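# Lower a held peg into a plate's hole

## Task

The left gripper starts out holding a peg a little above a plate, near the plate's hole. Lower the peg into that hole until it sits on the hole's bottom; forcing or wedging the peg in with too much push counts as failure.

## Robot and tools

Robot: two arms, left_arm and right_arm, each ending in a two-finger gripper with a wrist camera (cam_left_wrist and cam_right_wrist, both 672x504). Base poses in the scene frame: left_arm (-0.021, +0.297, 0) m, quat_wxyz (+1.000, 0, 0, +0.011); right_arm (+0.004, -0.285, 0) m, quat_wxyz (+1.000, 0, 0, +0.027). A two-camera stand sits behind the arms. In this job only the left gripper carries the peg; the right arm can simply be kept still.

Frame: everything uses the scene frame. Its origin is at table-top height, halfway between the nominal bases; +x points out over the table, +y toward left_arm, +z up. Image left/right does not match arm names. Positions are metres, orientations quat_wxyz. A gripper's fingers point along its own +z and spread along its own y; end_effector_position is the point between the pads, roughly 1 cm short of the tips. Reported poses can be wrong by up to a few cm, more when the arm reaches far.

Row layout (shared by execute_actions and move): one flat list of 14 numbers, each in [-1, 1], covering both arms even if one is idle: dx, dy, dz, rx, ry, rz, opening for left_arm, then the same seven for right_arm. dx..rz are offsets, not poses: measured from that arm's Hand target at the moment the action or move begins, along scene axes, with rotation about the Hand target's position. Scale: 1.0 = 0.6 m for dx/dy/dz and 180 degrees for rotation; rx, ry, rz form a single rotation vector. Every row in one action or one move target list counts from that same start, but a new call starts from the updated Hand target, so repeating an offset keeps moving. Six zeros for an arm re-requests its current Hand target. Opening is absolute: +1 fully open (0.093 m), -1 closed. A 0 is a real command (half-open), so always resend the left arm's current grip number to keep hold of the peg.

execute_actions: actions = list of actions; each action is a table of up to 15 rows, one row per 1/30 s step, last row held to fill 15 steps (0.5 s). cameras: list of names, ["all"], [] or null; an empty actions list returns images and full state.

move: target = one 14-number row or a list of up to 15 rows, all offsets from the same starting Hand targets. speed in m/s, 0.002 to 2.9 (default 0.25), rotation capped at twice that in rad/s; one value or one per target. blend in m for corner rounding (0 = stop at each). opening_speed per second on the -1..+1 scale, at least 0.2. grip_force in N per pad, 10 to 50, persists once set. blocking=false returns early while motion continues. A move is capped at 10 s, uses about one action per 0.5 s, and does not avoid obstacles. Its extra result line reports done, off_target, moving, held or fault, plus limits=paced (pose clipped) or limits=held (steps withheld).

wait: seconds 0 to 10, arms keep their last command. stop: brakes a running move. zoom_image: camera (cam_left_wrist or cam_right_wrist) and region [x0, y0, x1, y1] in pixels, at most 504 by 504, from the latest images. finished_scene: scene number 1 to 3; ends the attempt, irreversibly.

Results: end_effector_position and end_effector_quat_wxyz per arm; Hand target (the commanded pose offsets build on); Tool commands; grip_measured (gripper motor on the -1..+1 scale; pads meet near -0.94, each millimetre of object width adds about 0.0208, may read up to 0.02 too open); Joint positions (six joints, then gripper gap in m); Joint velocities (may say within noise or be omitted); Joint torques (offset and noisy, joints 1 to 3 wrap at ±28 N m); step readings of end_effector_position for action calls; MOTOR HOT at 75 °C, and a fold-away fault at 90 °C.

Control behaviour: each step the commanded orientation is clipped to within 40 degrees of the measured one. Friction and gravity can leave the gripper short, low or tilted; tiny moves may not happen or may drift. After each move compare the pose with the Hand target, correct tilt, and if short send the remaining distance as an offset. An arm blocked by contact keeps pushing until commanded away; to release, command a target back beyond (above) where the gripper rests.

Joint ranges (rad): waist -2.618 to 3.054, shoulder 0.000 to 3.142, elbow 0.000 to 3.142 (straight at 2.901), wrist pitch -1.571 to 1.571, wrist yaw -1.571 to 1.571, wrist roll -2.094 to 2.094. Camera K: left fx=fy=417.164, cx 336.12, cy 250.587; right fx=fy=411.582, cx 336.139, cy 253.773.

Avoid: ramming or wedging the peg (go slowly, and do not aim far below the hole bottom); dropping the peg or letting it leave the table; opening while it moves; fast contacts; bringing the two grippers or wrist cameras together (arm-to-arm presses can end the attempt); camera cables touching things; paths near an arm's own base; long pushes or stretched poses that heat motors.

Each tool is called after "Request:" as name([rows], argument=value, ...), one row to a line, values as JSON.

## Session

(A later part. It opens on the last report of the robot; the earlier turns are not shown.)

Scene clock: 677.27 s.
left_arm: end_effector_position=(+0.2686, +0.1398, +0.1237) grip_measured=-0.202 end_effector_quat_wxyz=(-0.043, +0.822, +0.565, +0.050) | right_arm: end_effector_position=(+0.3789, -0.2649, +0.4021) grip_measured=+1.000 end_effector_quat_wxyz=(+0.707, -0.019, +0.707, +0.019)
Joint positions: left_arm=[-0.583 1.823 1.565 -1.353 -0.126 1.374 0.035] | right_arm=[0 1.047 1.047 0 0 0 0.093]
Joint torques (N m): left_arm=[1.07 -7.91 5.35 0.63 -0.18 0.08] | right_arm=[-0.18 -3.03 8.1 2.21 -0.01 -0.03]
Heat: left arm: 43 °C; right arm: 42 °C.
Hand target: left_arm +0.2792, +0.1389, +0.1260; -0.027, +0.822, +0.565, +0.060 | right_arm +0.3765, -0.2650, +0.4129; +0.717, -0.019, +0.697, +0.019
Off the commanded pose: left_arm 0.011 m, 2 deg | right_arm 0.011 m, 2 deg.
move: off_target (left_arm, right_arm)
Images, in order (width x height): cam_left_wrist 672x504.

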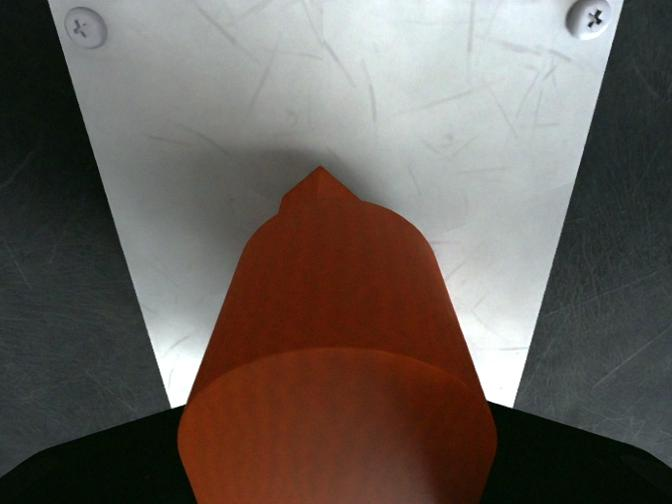

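Request:
move(target=[0.003,-0.0016,-0.007,0,0,0,-0.941311,0,0,0,0,0,0,1], speed=0.05, cameras=["cam_left_wrist"])

Request:
zoom_image(camera="cam_left_wrist", region=[265, 150, 375, 225])

Scene clock: 685.00 s.
left_arm: end_effector_position=(+0.2688, +0.1397, +0.1228) grip_measured=-0.202 end_effector_quat_wxyz=(-0.044, +0.822, +0.565, +0.049) | right_arm: end_effector_position=(+0.3789, -0.2649, +0.4021) grip_measured=+1.000 end_effector_quat_wxyz=(+0.707, -0.019, +0.707, +0.019)
Joint positions: left_arm=[-0.583 1.826 1.565 -1.352 -0.126 1.374 0.035] | right_arm=[0 1.047 1.047 0 0 0 0.093]
Joint torques (N m): left_arm=[1.09 -7.53 4.98 0.78 -0.18 0.11] | right_arm=[-0.2 -3.03 8.1 2.21 -0.01 -0.03]
Heat: left arm: 43 °C; right arm: 43 °C.
Hand target: left_arm +0.2810, +0.1379, +0.1218; -0.027, +0.822, +0.565, +0.060 | right_arm +0.3765, -0.2650, +0.4129; +0.717, -0.019, +0.697, +0.019
Off the commanded pose: left_arm 0.012 m, 2 deg | right_arm 0.011 m, 2 deg.
move: off_target (left_arm, right_arm)
Images, in order (width x height): cam_left_wrist 672x504.

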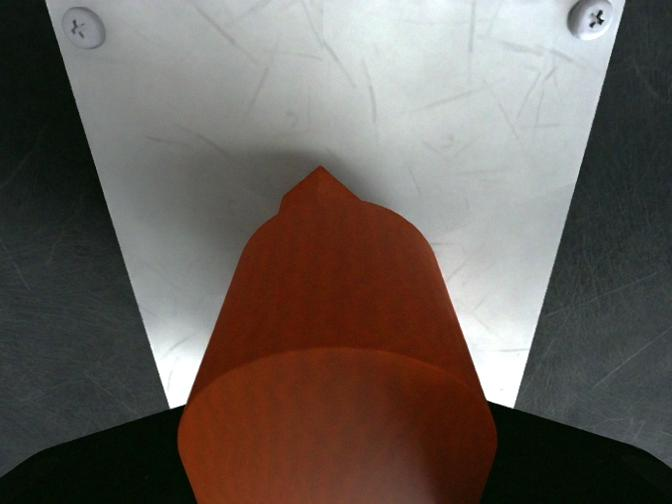

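Scaled by 4.582 from the camera's 672x504 image, which has a finer 960x720 frame.

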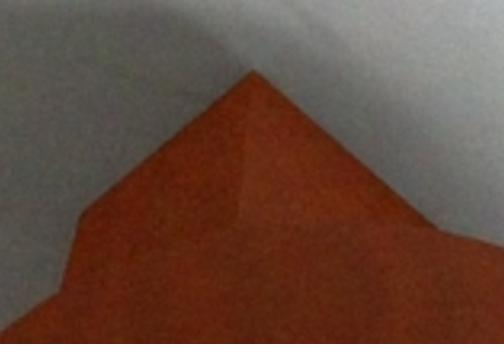

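Request:
move(target=[0.002,0.0037,0.003,0,0,0,-0.941311,0,0,0,0,0,0,1], speed=0.05, cameras=["cam_left_wrist"])

Request:
zoom_image(camera="cam_left_wrist", region=[265, 150, 375, 225])

Scene clock: 722.23 s.
left_arm: end_effector_position=(+0.2698, +0.1416, +0.1228) grip_measured=-0.202 end_effector_quat_wxyz=(-0.045, +0.821, +0.568, +0.049) | right_arm: end_effector_position=(+0.3789, -0.2649, +0.4021) grip_measured=+1.000 end_effector_quat_wxyz=(+0.707, -0.019, +0.707, +0.019)
Joint positions: left_arm=[-0.577 1.826 1.565 -1.352 -0.126 1.374 0.035] | right_arm=[0 1.047 1.047 0 0 0 0.093]
Joint torques (N m): left_arm=[1.13 -7.61 5.44 0.71 -0.19 0.19] | right_arm=[-0.2 -3.03 8.12 2.21 -0.02 -0.03]
Heat: left arm: 40 °C; right arm: 43 °C.
Hand target: left_arm +0.2822, +0.1401, +0.1236; -0.027, +0.822, +0.565, +0.060 | right_arm +0.3765, -0.2650, +0.4129; +0.717, -0.019, +0.697, +0.019
Off the commanded pose: left_arm 0.012 m, 2 deg | right_arm 0.011 m, 2 deg.
move: off_target (left_arm, right_arm)
Images, in order (width x height): cam_left_wrist 672x504.

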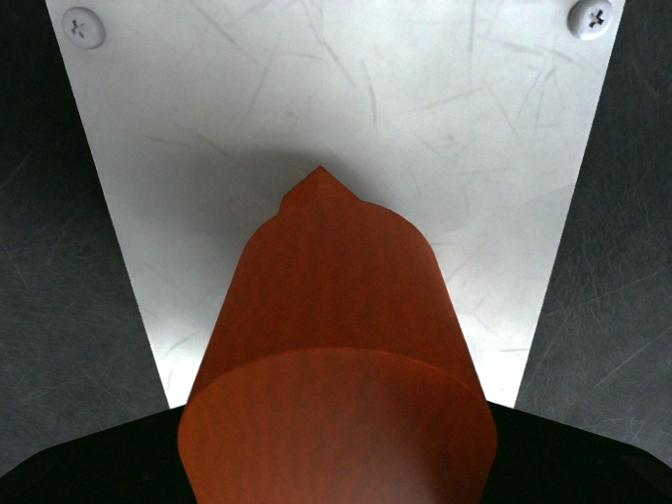

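Scaled by 4.582 from the camera's 672x504 image, which has a finer 960x720 frame.

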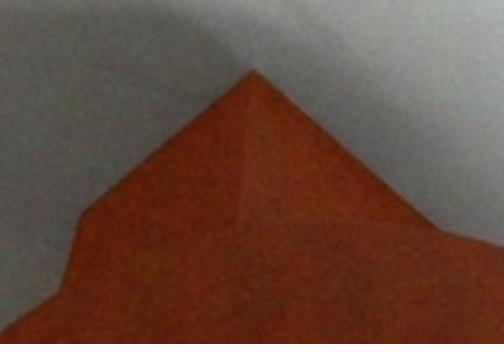

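Request:
move(target=[0,0,0.01,0,0,0,-0.941311,0,0,0,0,0,0,1], speed=0.05, cameras=["cam_left_wrist"])

Request:
zoom_image(camera="cam_left_wrist", region=[265, 150, 375, 225])

Scene clock: 741.00 s.
left_arm: end_effector_position=(+0.2698, +0.1416, +0.1228) grip_measured=-0.202 end_effector_quat_wxyz=(-0.045, +0.821, +0.568, +0.049) | right_arm: end_effector_position=(+0.3789, -0.2649, +0.4021) grip_measured=+1.000 end_effector_quat_wxyz=(+0.707, -0.019, +0.707, +0.019)
Joint positions: left_arm=[-0.577 1.826 1.565 -1.352 -0.126 1.374 0.035] | right_arm=[0 1.047 1.047 0 0 0 0.093]
Joint torques (N m): left_arm=[1.14 -7.65 7.17 0.44 -0.2 0.18] | right_arm=[-0.2 -3.04 8.12 2.21 -0.01 -0.03]
Heat: left arm: 39 °C; right arm: 43 °C.
Hand target: left_arm +0.2822, +0.1401, +0.1296; -0.027, +0.822, +0.565, +0.060 | right_arm +0.3765, -0.2650, +0.4129; +0.717, -0.019, +0.697, +0.019
Off the commanded pose: left_arm 0.014 m, 2 deg | right_arm 0.011 m, 2 deg.
move: off_target (left_arm, right_arm)
Images, in order (width x height): cam_left_wrist 672x504.

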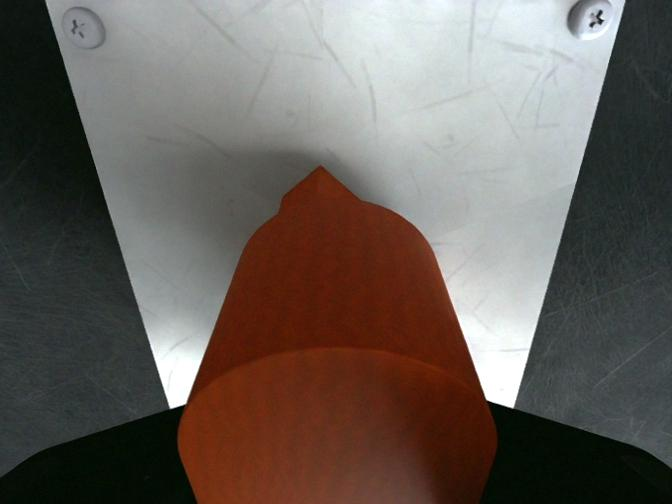

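Scaled by 4.582 from the camera's 672x504 image, which has a finer 960x720 frame.

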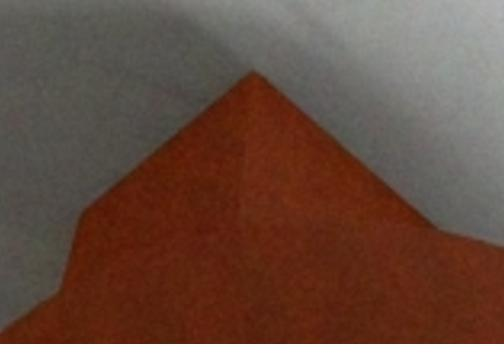

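Request:
move(target=[0,0,0.008,0,0,0,-0.941311,0,0,0,0,0,0,1], speed=0.05, cameras=["cam_left_wrist"])

Request:
zoom_image(camera="cam_left_wrist", region=[265, 150, 375, 225])

Scene clock: 747.47 s.
left_arm: end_effector_position=(+0.2699, +0.1415, +0.1234) grip_measured=-0.202 end_effector_quat_wxyz=(-0.046, +0.821, +0.567, +0.048) | right_arm: end_effector_position=(+0.3789, -0.2649, +0.4021) grip_measured=+1.000 end_effector_quat_wxyz=(+0.707, -0.019, +0.707, +0.019)
Joint positions: left_arm=[-0.577 1.83 1.572 -1.359 -0.126 1.375 0.035] | right_arm=[0 1.047 1.047 0 0 0 0.093]
Joint torques (N m): left_arm=[1.14 -8.09 8.05 0.3 -0.2 0.16] | right_arm=[-0.18 -3.04 8.1 2.21 -0.01 -0.03]
Heat: left arm: 39 °C; right arm: 43 °C.
Hand target: left_arm +0.2822, +0.1401, +0.1345; -0.027, +0.822, +0.565, +0.060 | right_arm +0.3765, -0.2650, +0.4129; +0.717, -0.019, +0.697, +0.019
Off the commanded pose: left_arm 0.017 m, 3 deg | right_arm 0.011 m, 2 deg.
move: off_target (left_arm, right_arm)
Images, in order (width x height): cam_left_wrist 672x504.

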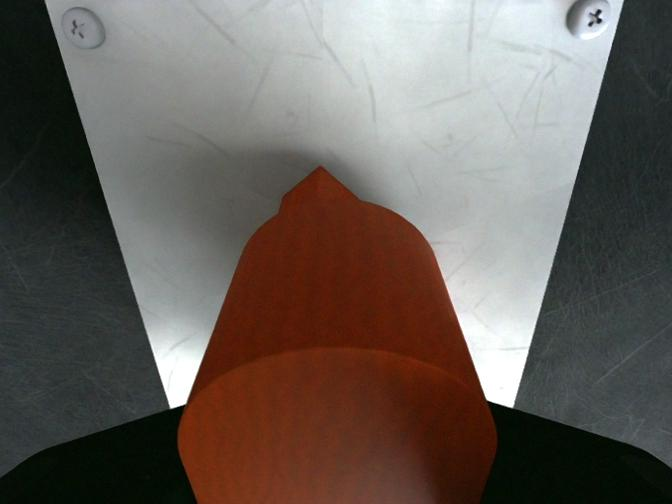

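Scaled by 4.582 from the camera's 672x504 image, which has a finer 960x720 frame.

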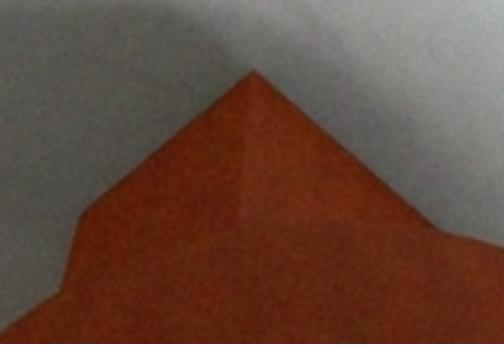

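Request:
move(target=[0,0,0.006,0,0,0,-0.941311,0,0,0,0,0,0,1], speed=0.05, cameras=["cam_left_wrist"])

Request:
zoom_image(camera="cam_left_wrist", region=[265, 150, 375, 225])

Scene clock: 759.60 s.
left_arm: end_effector_position=(+0.2736, +0.1392, +0.1284) grip_measured=-0.202 end_effector_quat_wxyz=(-0.038, +0.821, +0.567, +0.052) | right_arm: end_effector_position=(+0.3789, -0.2649, +0.4021) grip_measured=+1.000 end_effector_quat_wxyz=(+0.707, -0.019, +0.707, +0.019)
Joint positions: left_arm=[-0.577 1.83 1.592 -1.362 -0.126 1.375 0.035] | right_arm=[0 1.047 1.047 0 0 0 0.093]
Joint torques (N m): left_arm=[1.24 -8.05 7.71 0.2 -0.18 0.15] | right_arm=[-0.2 -3.06 8.12 2.21 -0.01 -0.02]
Heat: left arm: 43 °C; right arm: 43 °C.
Hand target: left_arm +0.2822, +0.1401, +0.1381; -0.027, +0.822, +0.565, +0.060 | right_arm +0.3765, -0.2650, +0.4129; +0.717, -0.019, +0.697, +0.019
Off the commanded pose: left_arm 0.013 m, 2 deg | right_arm 0.011 m, 2 deg.
move: off_target (left_arm, right_arm)
Images, in order (width x height): cam_left_wrist 672x504.

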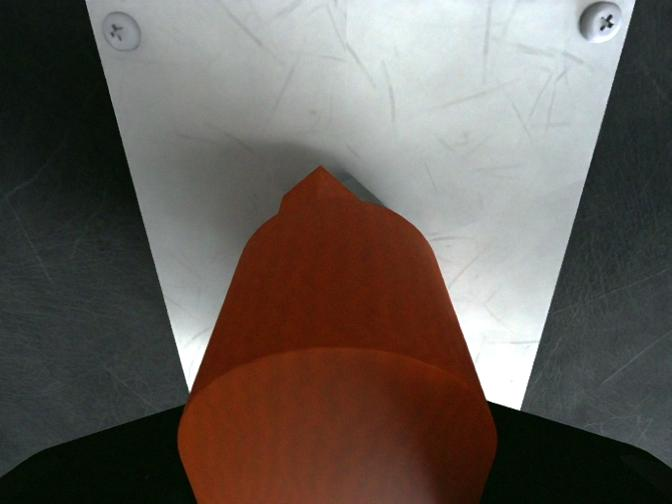

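Scaled by 4.582 from the camera's 672x504 image, which has a finer 960x720 frame.

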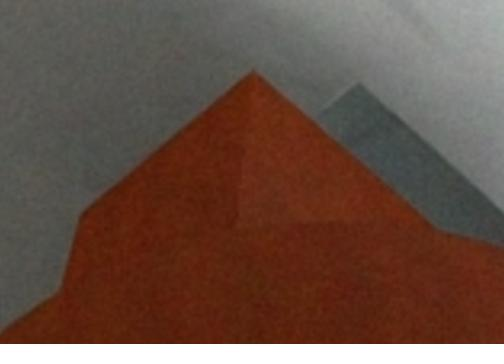

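Request:
move(target=[-0.0132,0.0098,-0.0113,0,0,0,-0.941311,0,0,0,0,0,0,1], speed=0.05, cameras=["cam_left_wrist"])

Request:
zoom_image(camera="cam_left_wrist", region=[265, 150, 375, 225])

Scene clock: 776.63 s.
left_arm: end_effector_position=(+0.2724, +0.1421, +0.1248) grip_measured=-0.202 end_effector_quat_wxyz=(-0.040, +0.820, +0.568, +0.051) | right_arm: end_effector_position=(+0.3789, -0.2649, +0.4021) grip_measured=+1.000 end_effector_quat_wxyz=(+0.707, -0.019, +0.707, +0.019)
Joint positions: left_arm=[-0.572 1.825 1.571 -1.35 -0.127 1.378 0.035] | right_arm=[0 1.047 1.047 0 0 0 0.093]
Joint torques (N m): left_arm=[0.87 -10.78 3.71 0.47 -0.17 0.16] | right_arm=[-0.2 -3.04 8.12 2.21 -0.01 -0.02]
Heat: left arm: 42 °C; right arm: 43 °C.
Hand target: left_arm +0.2743, +0.1460, +0.1313; -0.027, +0.822, +0.565, +0.060 | right_arm +0.3765, -0.2650, +0.4129; +0.717, -0.019, +0.697, +0.019
Off the commanded pose: left_arm 0.008 m, 2 deg | right_arm 0.011 m, 2 deg.
move: off_target (right_arm)
Images, in order (width x height): cam_left_wrist 672x504.

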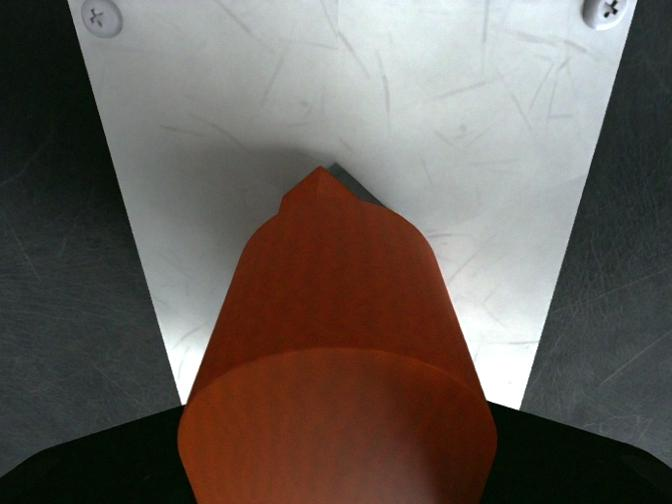

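Scaled by 4.582 from the camera's 672x504 image, which has a finer 960x720 frame.

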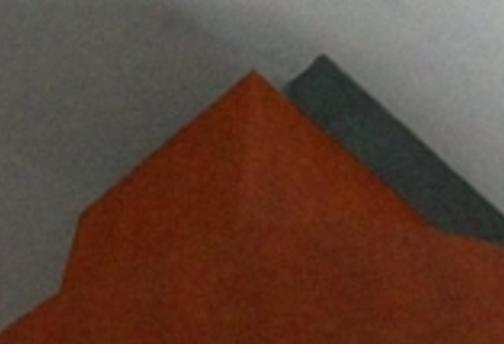

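Request:
move(target=[-0.0047,0.0025,-0.004,0,0,0,-0.941311,0,0,0,0,0,0,1], speed=0.05, cameras=["cam_left_wrist"])

Request:
zoom_image(camera="cam_left_wrist", region=[265, 150, 375, 225])

Scene clock: 789.30 s.
left_arm: end_effector_position=(+0.2716, +0.1426, +0.1246) grip_measured=-0.202 end_effector_quat_wxyz=(-0.034, +0.820, +0.569, +0.054) | right_arm: end_effector_position=(+0.3789, -0.2649, +0.4021) grip_measured=+1.000 end_effector_quat_wxyz=(+0.707, -0.019, +0.707, +0.019)
Joint positions: left_arm=[-0.572 1.807 1.549 -1.331 -0.127 1.378 0.035] | right_arm=[0 1.047 1.047 0 0 0 0.093]
Joint torques (N m): left_arm=[0.87 -10.28 3.44 0.41 -0.16 0.16] | right_arm=[-0.18 -3.03 8.12 2.21 -0.02 -0.03]
Heat: left arm: 44 °C; right arm: 43 °C.
Hand target: left_arm +0.2714, +0.1475, +0.1289; -0.027, +0.822, +0.565, +0.060 | right_arm +0.3765, -0.2650, +0.4129; +0.717, -0.019, +0.697, +0.019
Off the commanded pose: left_arm 0.006 m, 1 deg | right_arm 0.011 m, 2 deg.
move: off_target (right_arm)
Images, in order (width x height): cam_left_wrist 672x504.

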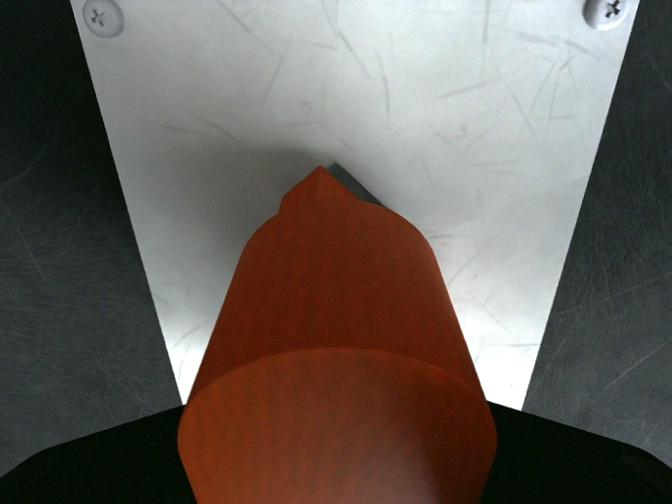

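Scaled by 4.582 from the camera's 672x504 image, which has a finer 960x720 frame.

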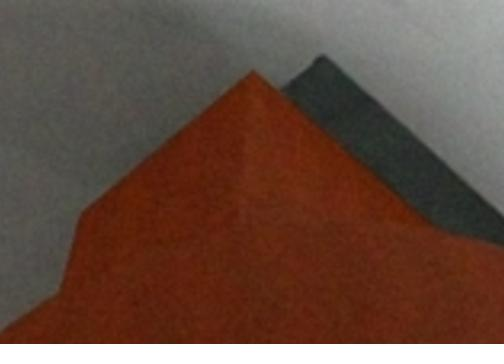

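Request:
move(target=[-0.0059,0.0031,0,0,0,0,-0.941311,0,0,0,0,0,0,1], speed=0.05, cameras=["cam_left_wrist"])

Request:
zoom_image(camera="cam_left_wrist", region=[265, 150, 375, 225])

Scene clock: 795.63 s.
left_arm: end_effector_position=(+0.2705, +0.1432, +0.1246) grip_measured=-0.202 end_effector_quat_wxyz=(-0.029, +0.820, +0.569, +0.056) | right_arm: end_effector_position=(+0.3789, -0.2649, +0.4021) grip_measured=+1.000 end_effector_quat_wxyz=(+0.707, -0.019, +0.707, +0.019)
Joint positions: left_arm=[-0.572 1.792 1.531 -1.317 -0.127 1.378 0.035] | right_arm=[0 1.047 1.047 0 0 0 0.093]
Joint torques (N m): left_arm=[0.77 -10.29 3.47 0.33 -0.17 0.16] | right_arm=[-0.18 -3.04 8.1 2.21 -0.01 -0.03]
Heat: left arm: 45 °C; right arm: 43 °C.
Hand target: left_arm +0.2679, +0.1494, +0.1289; -0.027, +0.822, +0.565, +0.060 | right_arm +0.3765, -0.2650, +0.4129; +0.717, -0.019, +0.697, +0.019
Off the commanded pose: left_arm 0.008 m, 1 deg | right_arm 0.011 m, 2 deg.
move: off_target (right_arm)
Images, in order (width x height): cam_left_wrist 672x504.

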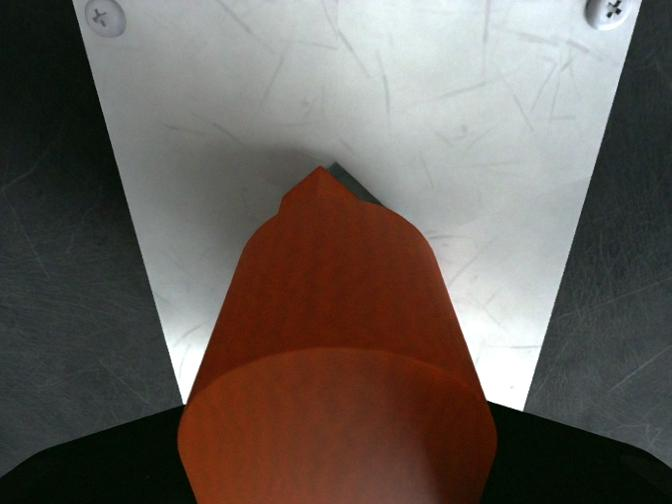

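Scaled by 4.582 from the camera's 672x504 image, which has a finer 960x720 frame.

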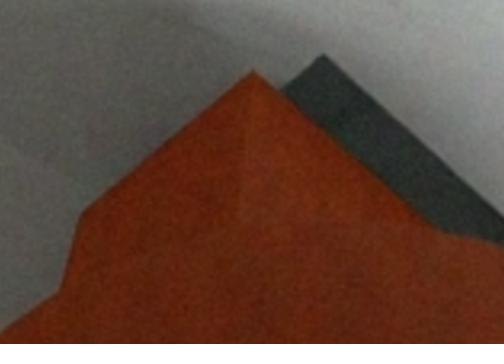

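Request:
move(target=[-0.003,0.0016,0,0.0025,0.0085,0,-0.941311,0,0,0,0,0,0,1], speed=0.05, cameras=["cam_left_wrist"])

Request:
zoom_image(camera="cam_left_wrist", region=[265, 150, 375, 225])

Scene clock: 810.57 s.
left_arm: end_effector_position=(+0.2705, +0.1432, +0.1246) grip_measured=-0.202 end_effector_quat_wxyz=(-0.029, +0.821, +0.568, +0.056) | right_arm: end_effector_position=(+0.3789, -0.2649, +0.4021) grip_measured=+1.000 end_effector_quat_wxyz=(+0.707, -0.019, +0.707, +0.019)
Joint positions: left_arm=[-0.572 1.792 1.531 -1.317 -0.127 1.381 0.035] | right_arm=[0 1.047 1.047 0 0 0 0.093]
Joint torques (N m): left_arm=[1.17 -8.69 5.07 -0.03 -0.1 0.16] | right_arm=[-0.18 -3.03 8.1 2.21 -0.01 -0.02]
Heat: left arm: 44 °C; right arm: 44 °C.
Hand target: left_arm +0.2661, +0.1503, +0.1289; -0.038, +0.823, +0.565, +0.051 | right_arm +0.3765, -0.2650, +0.4129; +0.717, -0.019, +0.697, +0.019
Off the commanded pose: left_arm 0.009 m, 1 deg | right_arm 0.011 m, 2 deg.
move: off_target (right_arm)
Images, in order (width x height): cam_left_wrist 672x504.

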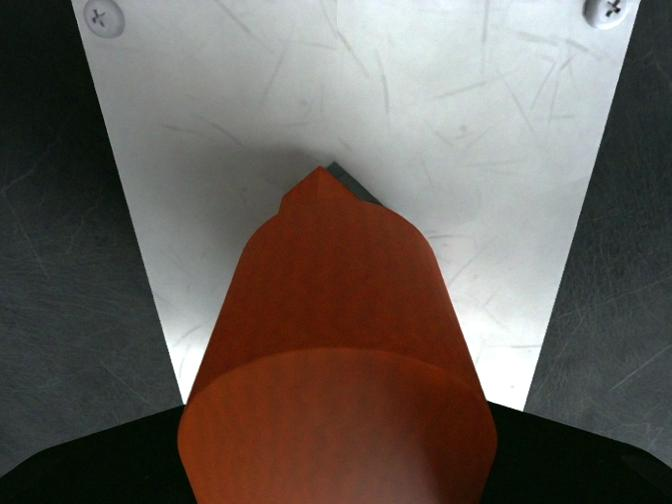

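Scaled by 4.582 from the camera's 672x504 image, which has a finer 960x720 frame.

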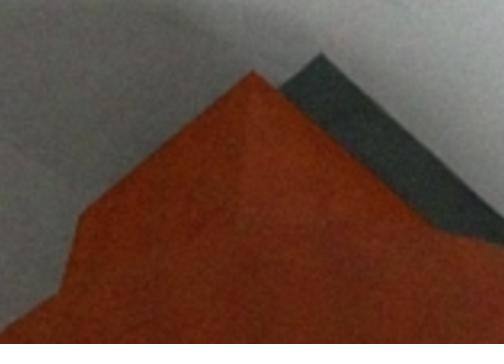

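Request:
move([
  [0.01,-0.006,0.03,0,0,0,-0.9413,0,0,0,0,0,0,1],
  [0.0298,-0.0056,0.0219,0,0,0,-0.9413,0,0,0,0,0,0,1],
  [-0.0086,-0.0173,0.0105,0,0,0,-0.9413,0,0,0,0,0,0,1],
  [0.0174,-0.0094,0.0182,0,0,0,-0.9413,0,0,0,0,0,0,1],
  [0.0016,-0.0142,0.0135,0,0,0,-0.9413,0,0,0,0,0,0,1],
  [0.0072,-0.0125,0.0152,0,0,0,-0.9413,0,0,0,0,0,0,1],
], blend=[0.002,0.001,0.001,0.001,0.001,0], speed=0.08, cameras=["cam_left_wrist"])

Request:
zoom_image(camera="cam_left_wrist", region=[240, 120, 440, 230])

Scene clock: 893.13 s.
left_arm: end_effector_position=(+0.2673, +0.1449, +0.1258) grip_measured=-0.202 end_effector_quat_wxyz=(-0.057, +0.823, +0.564, +0.044) | right_arm: end_effector_position=(+0.3789, -0.2649, +0.4021) grip_measured=+1.000 end_effector_quat_wxyz=(+0.707, -0.019, +0.707, +0.019)
Joint positions: left_arm=[-0.573 1.835 1.587 -1.391 -0.127 1.384 0.035] | right_arm=[0 1.047 1.047 0 0 0 0.093]
Joint torques (N m): left_arm=[0.21 -10.18 6.17 0.16 -0.1 0.01] | right_arm=[-0.18 -3.03 8.1 2.2 -0.01 -0.03]
Heat: left arm: 43 °C; right arm: 44 °C.
Hand target: left_arm +0.2705, +0.1429, +0.1380; -0.038, +0.823, +0.565, +0.051 | right_arm +0.3765, -0.2650, +0.4129; +0.717, -0.019, +0.697, +0.019
Off the commanded pose: left_arm 0.013 m, 2 deg | right_arm 0.011 m, 2 deg.
move: off_target (left_arm, right_arm)
Images, in order (width x height): cam_left_wrist 672x504.

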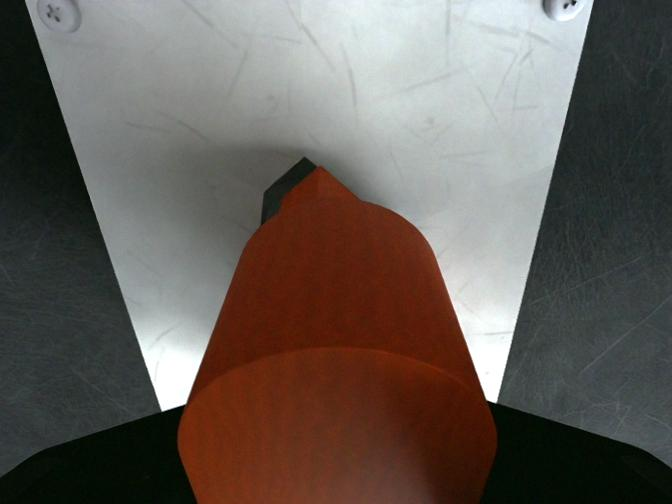

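Scaled by 2.520 from the camera's 672x504 image, which has a finer 960x720 frame.

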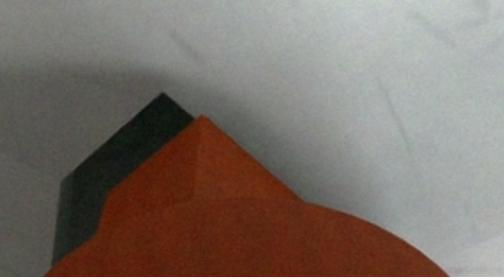

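Request:
move([
  [0.0226,0.0069,0.0167,-0.015,-0.0275,0,-0.9413,0,0,0,0,0,0,1],
  [-0.0158,-0.0048,0.006,0.0105,0.0193,0,-0.9413,0,0,0,0,0,0,1],
  [0.0102,0.0031,0.0107,-0.0067,-0.0123,0,-0.9413,0,0,0,0,0,0,1],
  [-0.0056,-0.0017,0.007,0.0038,0.007,0,-0.9413,0,0,0,0,0,0,1],
  [0,0,0.0077,0,0,0,-0.9413,0,0,0,0,0,0,1],
], blend=[0.001,0.001,0.001,0.001,0], speed=0.1, cameras=["cam_left_wrist"])

Request:
zoom_image(camera="cam_left_wrist", region=[240, 120, 440, 230])

Scene clock: 911.47 s.
left_arm: end_effector_position=(+0.2693, +0.1442, +0.1334) grip_measured=-0.202 end_effector_quat_wxyz=(-0.052, +0.822, +0.566, +0.046) | right_arm: end_effector_position=(+0.3789, -0.2649, +0.4021) grip_measured=+1.000 end_effector_quat_wxyz=(+0.707, -0.019, +0.707, +0.019)
Joint positions: left_arm=[-0.571 1.834 1.616 -1.411 -0.126 1.383 0.035] | right_arm=[0 1.047 1.047 0 0 0 0.093]
Joint torques (N m): left_arm=[-0.16 -9.91 5.53 0.22 -0.09 0.02] | right_arm=[-0.2 -3.04 8.12 2.21 -0.01 -0.03]
Heat: left arm: 46 °C; right arm: 44 °C.
Hand target: left_arm +0.2704, +0.1428, +0.1426; -0.038, +0.823, +0.565, +0.051 | right_arm +0.3765, -0.2650, +0.4129; +0.717, -0.019, +0.697, +0.019
Off the commanded pose: left_arm 0.009 m, 2 deg | right_arm 0.011 m, 2 deg.
move: off_target (right_arm)
Images, in order (width x height): cam_left_wrist 672x504.

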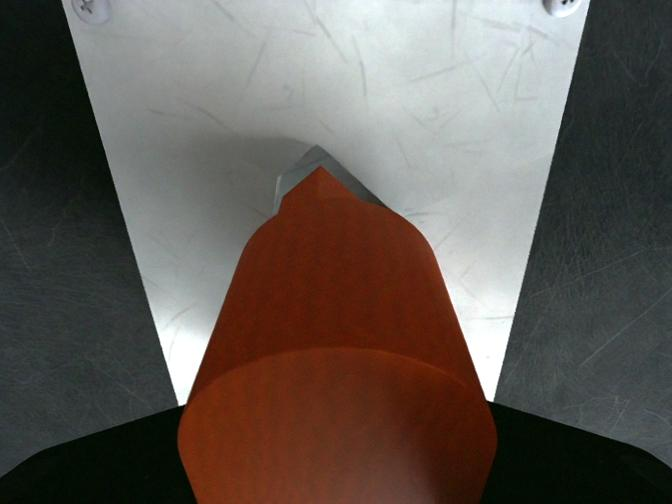

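Scaled by 2.520 from the camera's 672x504 image, which has a finer 960x720 frame.

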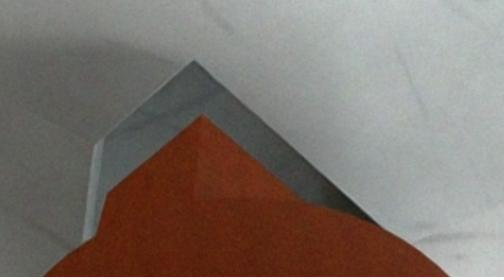

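Request:
move([
  [0.0214,0.0044,0.003,-0.0206,-0.0332,0,-0.9413,0,0,0,0,0,0,1],
  [-0.017,-0.0073,-0.009,0.0049,0.0136,0,-0.9413,0,0,0,0,0,0,1],
  [0.009,0.0006,-0.006,-0.0123,-0.018,0,-0.9413,0,0,0,0,0,0,1],
  [-0.0068,-0.0042,-0.0114,-0.0018,0.0013,0,-0.9413,0,0,0,0,0,0,1],
  [-0.0012,-0.0025,-0.0107,-0.0056,-0.0057,0,-0.9413,0,0,0,0,0,0,1],
], blend=[0.001,0.001,0.001,0.001,0], speed=0.1, cameras=["cam_left_wrist"])

Request:
zoom_image(camera="cam_left_wrist", region=[240, 120, 440, 230])

Scene clock: 935.20 s.
left_arm: end_effector_position=(+0.2686, +0.1431, +0.1278) grip_measured=-0.202 end_effector_quat_wxyz=(-0.040, +0.822, +0.567, +0.049) | right_arm: end_effector_position=(+0.3789, -0.2649, +0.4021) grip_measured=+1.000 end_effector_quat_wxyz=(+0.707, -0.019, +0.707, +0.019)
Joint positions: left_arm=[-0.573 1.81 1.566 -1.36 -0.122 1.381 0.035] | right_arm=[0 1.047 1.047 0 0 0 0.093]
Joint torques (N m): left_arm=[-0.21 -9.7 5.3 0.32 -0.08 0.02] | right_arm=[-0.18 -3.04 8.12 2.21 -0.02 -0.03]
Heat: left arm: 49 °C; right arm: 44 °C.
Hand target: left_arm +0.2697, +0.1413, +0.1361; -0.026, +0.823, +0.566, +0.054 | right_arm +0.3765, -0.2650, +0.4129; +0.717, -0.019, +0.697, +0.019
Off the commanded pose: left_arm 0.009 m, 2 deg | right_arm 0.011 m, 2 deg.
move: off_target (right_arm)
Images, in order (width x height): cam_left_wrist 672x504.

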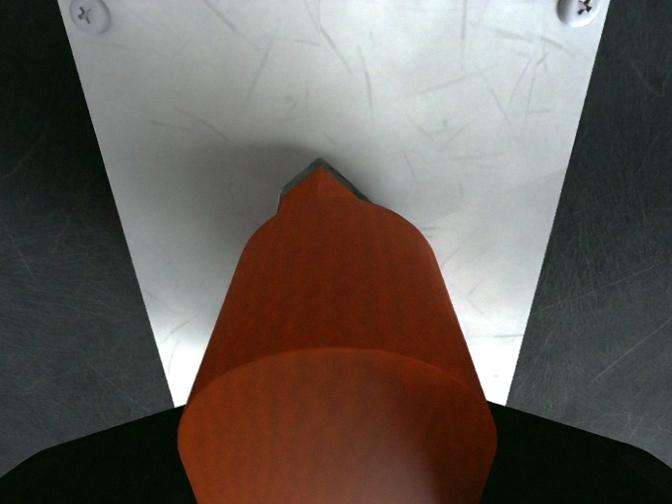

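Scaled by 2.520 from the camera's 672x504 image, which has a finer 960x720 frame.

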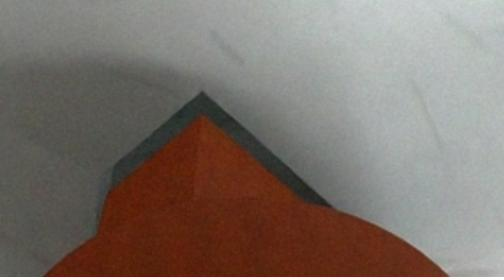

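Request:
move([
  [0.0113,0.0023,-0.0083,-0.0075,-0.0137,0,-0.9413,0,0,0,0,0,0,1],
  [-0.009,-0.004,-0.0117,0.006,0.011,0,-0.9413,0,0,0,0,0,0,1],
  [0.0068,0.0009,-0.015,-0.0045,-0.0085,0,-0.9413,0,0,0,0,0,0,1],
  [-0.0045,-0.0026,-0.0167,0.003,0.005,0,-0.9413,0,0,0,0,0,0,1],
  [0,-0.0012,-0.0167,0,0,0,-0.9413,0,0,0,0,0,0,1],
], blend=[0.001,0.001,0.001,0.001,0], speed=0.06, cameras=["cam_left_wrist"])

Request:
zoom_image(camera="cam_left_wrist", region=[240, 120, 440, 230])

Scene clock: 965.20 s.
left_arm: end_effector_position=(+0.2688, +0.1422, +0.1190) grip_measured=-0.202 end_effector_quat_wxyz=(-0.038, +0.822, +0.566, +0.050) | right_arm: end_effector_position=(+0.3789, -0.2649, +0.4021) grip_measured=+1.000 end_effector_quat_wxyz=(+0.707, -0.019, +0.707, +0.019)
Joint positions: left_arm=[-0.575 1.809 1.529 -1.32 -0.122 1.381 0.035] | right_arm=[0 1.047 1.047 0 0 0 0.093]
Joint torques (N m): left_arm=[-0.21 -9.55 5.23 0.31 -0.1 0] | right_arm=[-0.18 -3.03 8.12 2.21 -0.02 -0.02]
Heat: left arm: 47 °C; right arm: 45 °C.
Hand target: left_arm +0.2698, +0.1406, +0.1262; -0.026, +0.823, +0.566, +0.054 | right_arm +0.3765, -0.2650, +0.4129; +0.717, -0.019, +0.697, +0.019
Off the commanded pose: left_arm 0.007 m, 1 deg | right_arm 0.011 m, 2 deg.
move: off_target (right_arm)
Images, in order (width x height): cam_left_wrist 672x504.

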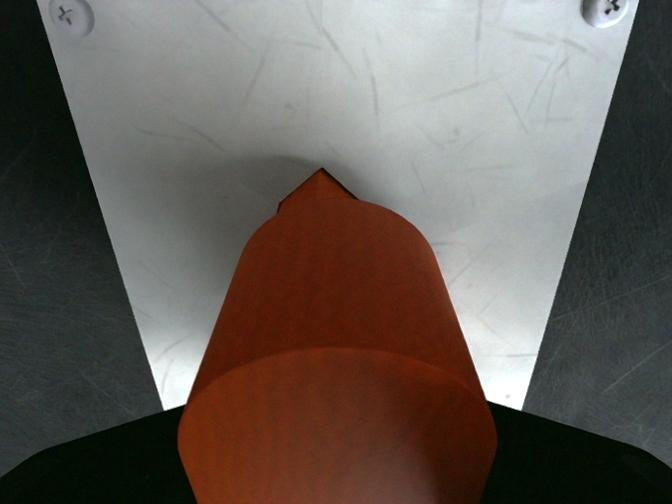

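Scaled by 2.520 from the camera's 672x504 image, which has a finer 960x720 frame.

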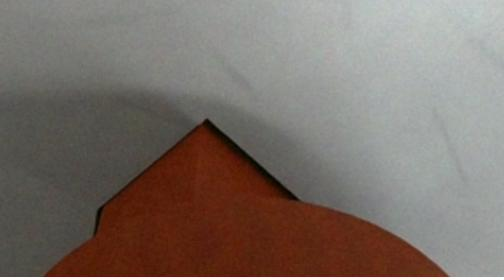

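Request:
move([
  [0.006,0.002,-0.007,0,0,0,-0.9413,0,0,0,0,0,0,1],
  [-0.006,-0.002,-0.012,0,0,0,-0.9413,0,0,0,0,0,0,1],
  [0.004,0.0013,-0.016,0,0,0,-0.9413,0,0,0,0,0,0,1],
  [0,0,-0.018,0,0,0,-0.9413,0,0,0,0,0,0,1],
], blend=[0.001,0.001,0.001,0], speed=0.05, cameras=["cam_left_wrist"])

Request:
zoom_image(camera="cam_left_wrist", region=[240, 120, 440, 230])

Scene clock: 980.40 s.
left_arm: end_effector_position=(+0.2679, +0.1430, +0.1122) grip_measured=-0.202 end_effector_quat_wxyz=(-0.039, +0.822, +0.566, +0.050) | right_arm: end_effector_position=(+0.3789, -0.2649, +0.4021) grip_measured=+1.000 end_effector_quat_wxyz=(+0.707, -0.019, +0.707, +0.019)
Joint positions: left_arm=[-0.575 1.809 1.502 -1.296 -0.123 1.381 0.035] | right_arm=[0 1.047 1.047 0 0 0 0.093]
Joint torques (N m): left_arm=[-0.18 -9.33 4.15 0.49 -0.07 -0.01] | right_arm=[-0.2 -3.04 8.1 2.21 -0.02 -0.03]
Heat: left arm: 46 °C; right arm: 45 °C.
Hand target: left_arm +0.2697, +0.1407, +0.1154; -0.026, +0.823, +0.566, +0.054 | right_arm +0.3765, -0.2650, +0.4129; +0.717, -0.019, +0.697, +0.019
Off the commanded pose: left_arm 0.004 m, 2 deg | right_arm 0.011 m, 2 deg.
move: off_target (right_arm)
Images, in order (width x height): cam_left_wrist 672x504.

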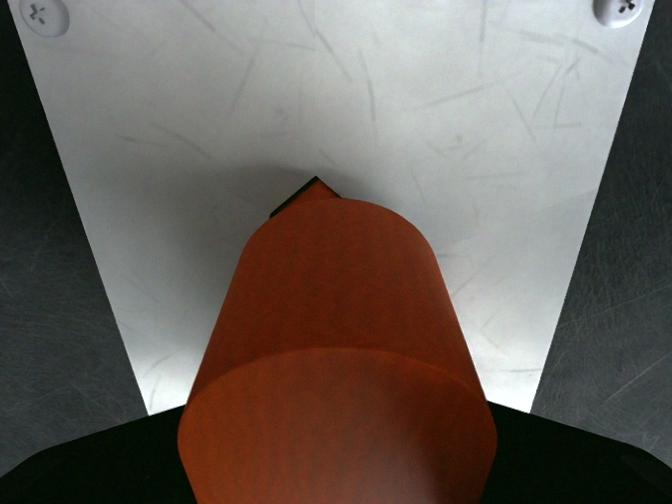

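Scaled by 2.520 from the camera's 672x504 image, which has a finer 960x720 frame.

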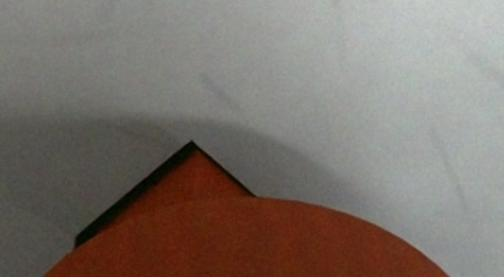

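Request:
move([
  [0.008,0,-0.007,0,0,0,-0.9413,0,0,0,0,0,0,1],
  [-0.003,-0.003,-0.012,0,0,0,-0.9413,0,0,0,0,0,0,1],
  [0.005,0,-0.018,0,0,0,-0.9413,0,0,0,0,0,0,1],
  [0.002,-0.001,-0.02,0,0,0,-0.9413,0,0,0,0,0,0,1],
], blend=[0.001,0.001,0.001,0], speed=0.05, cameras=["cam_left_wrist"])

Request:
zoom_image(camera="cam_left_wrist", region=[240, 120, 440, 230])

Scene clock: 989.63 s.
left_arm: end_effector_position=(+0.2678, +0.1434, +0.1052) grip_measured=-0.202 end_effector_quat_wxyz=(-0.039, +0.822, +0.566, +0.051) | right_arm: end_effector_position=(+0.3789, -0.2649, +0.4021) grip_measured=+1.000 end_effector_quat_wxyz=(+0.707, -0.019, +0.707, +0.019)
Joint positions: left_arm=[-0.575 1.809 1.475 -1.267 -0.125 1.381 0.035] | right_arm=[0 1.047 1.047 0 0 0 0.093]
Joint torques (N m): left_arm=[-0.13 -8.46 3.55 0.7 -0.05 0] | right_arm=[-0.2 -3.04 8.1 2.2 -0.02 -0.03]
Heat: left arm: 45 °C; right arm: 45 °C.
Hand target: left_arm +0.2709, +0.1400, +0.1034; -0.026, +0.823, +0.566, +0.053 | right_arm +0.3765, -0.2650, +0.4129; +0.717, -0.019, +0.697, +0.019
Off the commanded pose: left_arm 0.005 m, 2 deg | right_arm 0.011 m, 2 deg.
move: off_target (right_arm)
Images, in order (width x height): cam_left_wrist 672x504.

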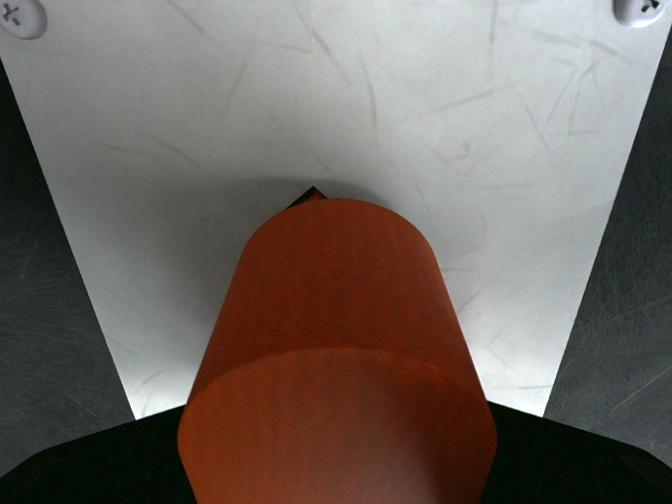

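Scaled by 2.520 from the camera's 672x504 image, which has a finer 960x720 frame.

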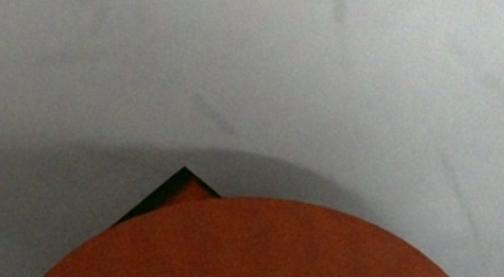

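Request:
move([
  [0.012,-0.003,-0.004,0,0,0,-0.9413,0,0,0,0,0,0,1],
  [0.003,-0.004,-0.01,0,0,0,-0.9413,0,0,0,0,0,0,1],
  [0.006,-0.002,-0.012,0,0,0,-0.9413,0,0,0,0,0,0,1],
], blend=[0.001,0.001,0], speed=0.05, cameras=["cam_left_wrist"])

Request:
zoom_image(camera="cam_left_wrist", region=[240, 120, 440, 230])

Scene clock: 1002.27 s.
left_arm: end_effector_position=(+0.2684, +0.1438, +0.1049) grip_measured=-0.202 end_effector_quat_wxyz=(-0.040, +0.822, +0.566, +0.053) | right_arm: end_effector_position=(+0.3789, -0.2649, +0.4021) grip_measured=+1.000 end_effector_quat_wxyz=(+0.707, -0.019, +0.707, +0.019)
Joint positions: left_arm=[-0.575 1.81 1.474 -1.265 -0.129 1.381 0.035] | right_arm=[0 1.047 1.047 0 0 0 0.093]
Joint torques (N m): left_arm=[0.1 -7.02 3.02 0.97 -0.03 0.03] | right_arm=[-0.2 -3.04 8.12 2.21 -0.02 -0.03]
Heat: left arm: 44 °C; right arm: 45 °C.
Hand target: left_arm +0.2746, +0.1388, +0.0962; -0.026, +0.823, +0.566, +0.054 | right_arm +0.3765, -0.2650, +0.4129; +0.717, -0.019, +0.697, +0.019
Off the commanded pose: left_arm 0.012 m, 2 deg | right_arm 0.011 m, 2 deg.
move: off_target (left_arm, right_arm)
Images, in order (width x height): cam_left_wrist 672x504.

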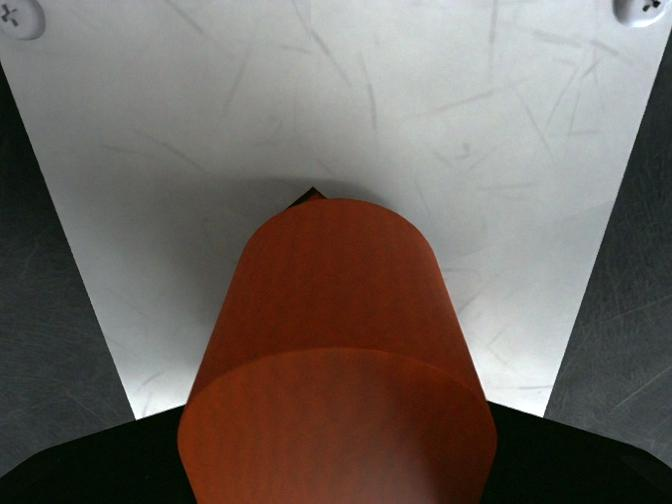

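Scaled by 2.520 from the camera's 672x504 image, which has a finer 960x720 frame.

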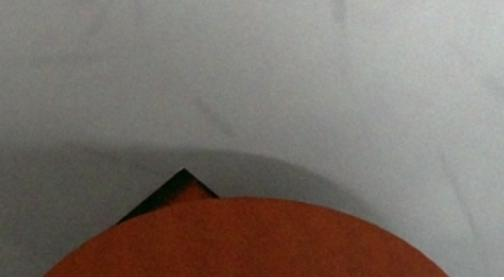

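Request:
move([
  [-0.006,0.002,0.025,0,0,0,-0.9413,0,0,0,0,0,0,1],
  [-0.006,0.002,0.025,0,0,0,0.6,0,0,0,0,0,0,1],
  [-0.006,0.002,0.12,0,0,0,0.6,0,0,0,0,0,0,1],
], speed=0.1, opening_speed=1.0, cameras=["cam_left_wrist"])

Scene clock: 1022.03 s.
left_arm: end_effector_position=(+0.2697, +0.1429, +0.1596) grip_measured=+0.598 end_effector_quat_wxyz=(-0.036, +0.822, +0.566, +0.055) | right_arm: end_effector_position=(+0.3789, -0.2649, +0.4021) grip_measured=+1.000 end_effector_quat_wxyz=(+0.707, -0.019, +0.707, +0.019)
Joint positions: left_arm=[-0.575 1.81 1.691 -1.473 -0.129 1.381 0.074] | right_arm=[0 1.047 1.047 0 0 0 0.093]
Joint torques (N m): left_arm=[-0.06 -8.02 7.13 0.12 -0.02 0.02] | right_arm=[-0.2 -3.03 8.12 2.21 -0.01 -0.03]
Heat: left arm: 44 °C; right arm: 45 °C.
Hand target: left_arm +0.2710, +0.1400, +0.1682; -0.026, +0.823, +0.566, +0.054 | right_arm +0.3765, -0.2650, +0.4129; +0.717, -0.019, +0.697, +0.019
Off the commanded pose: left_arm 0.009 m, 1 deg | right_arm 0.011 m, 2 deg.
move: off_target (right_arm)
Images, in order (width x height): cam_left_wrist 672x504.

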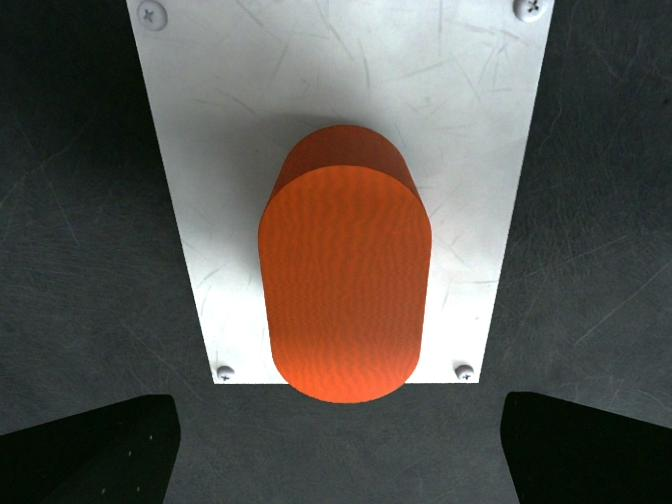

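Request:
finished_scene(scene=1)

The scene is finished: the task was done.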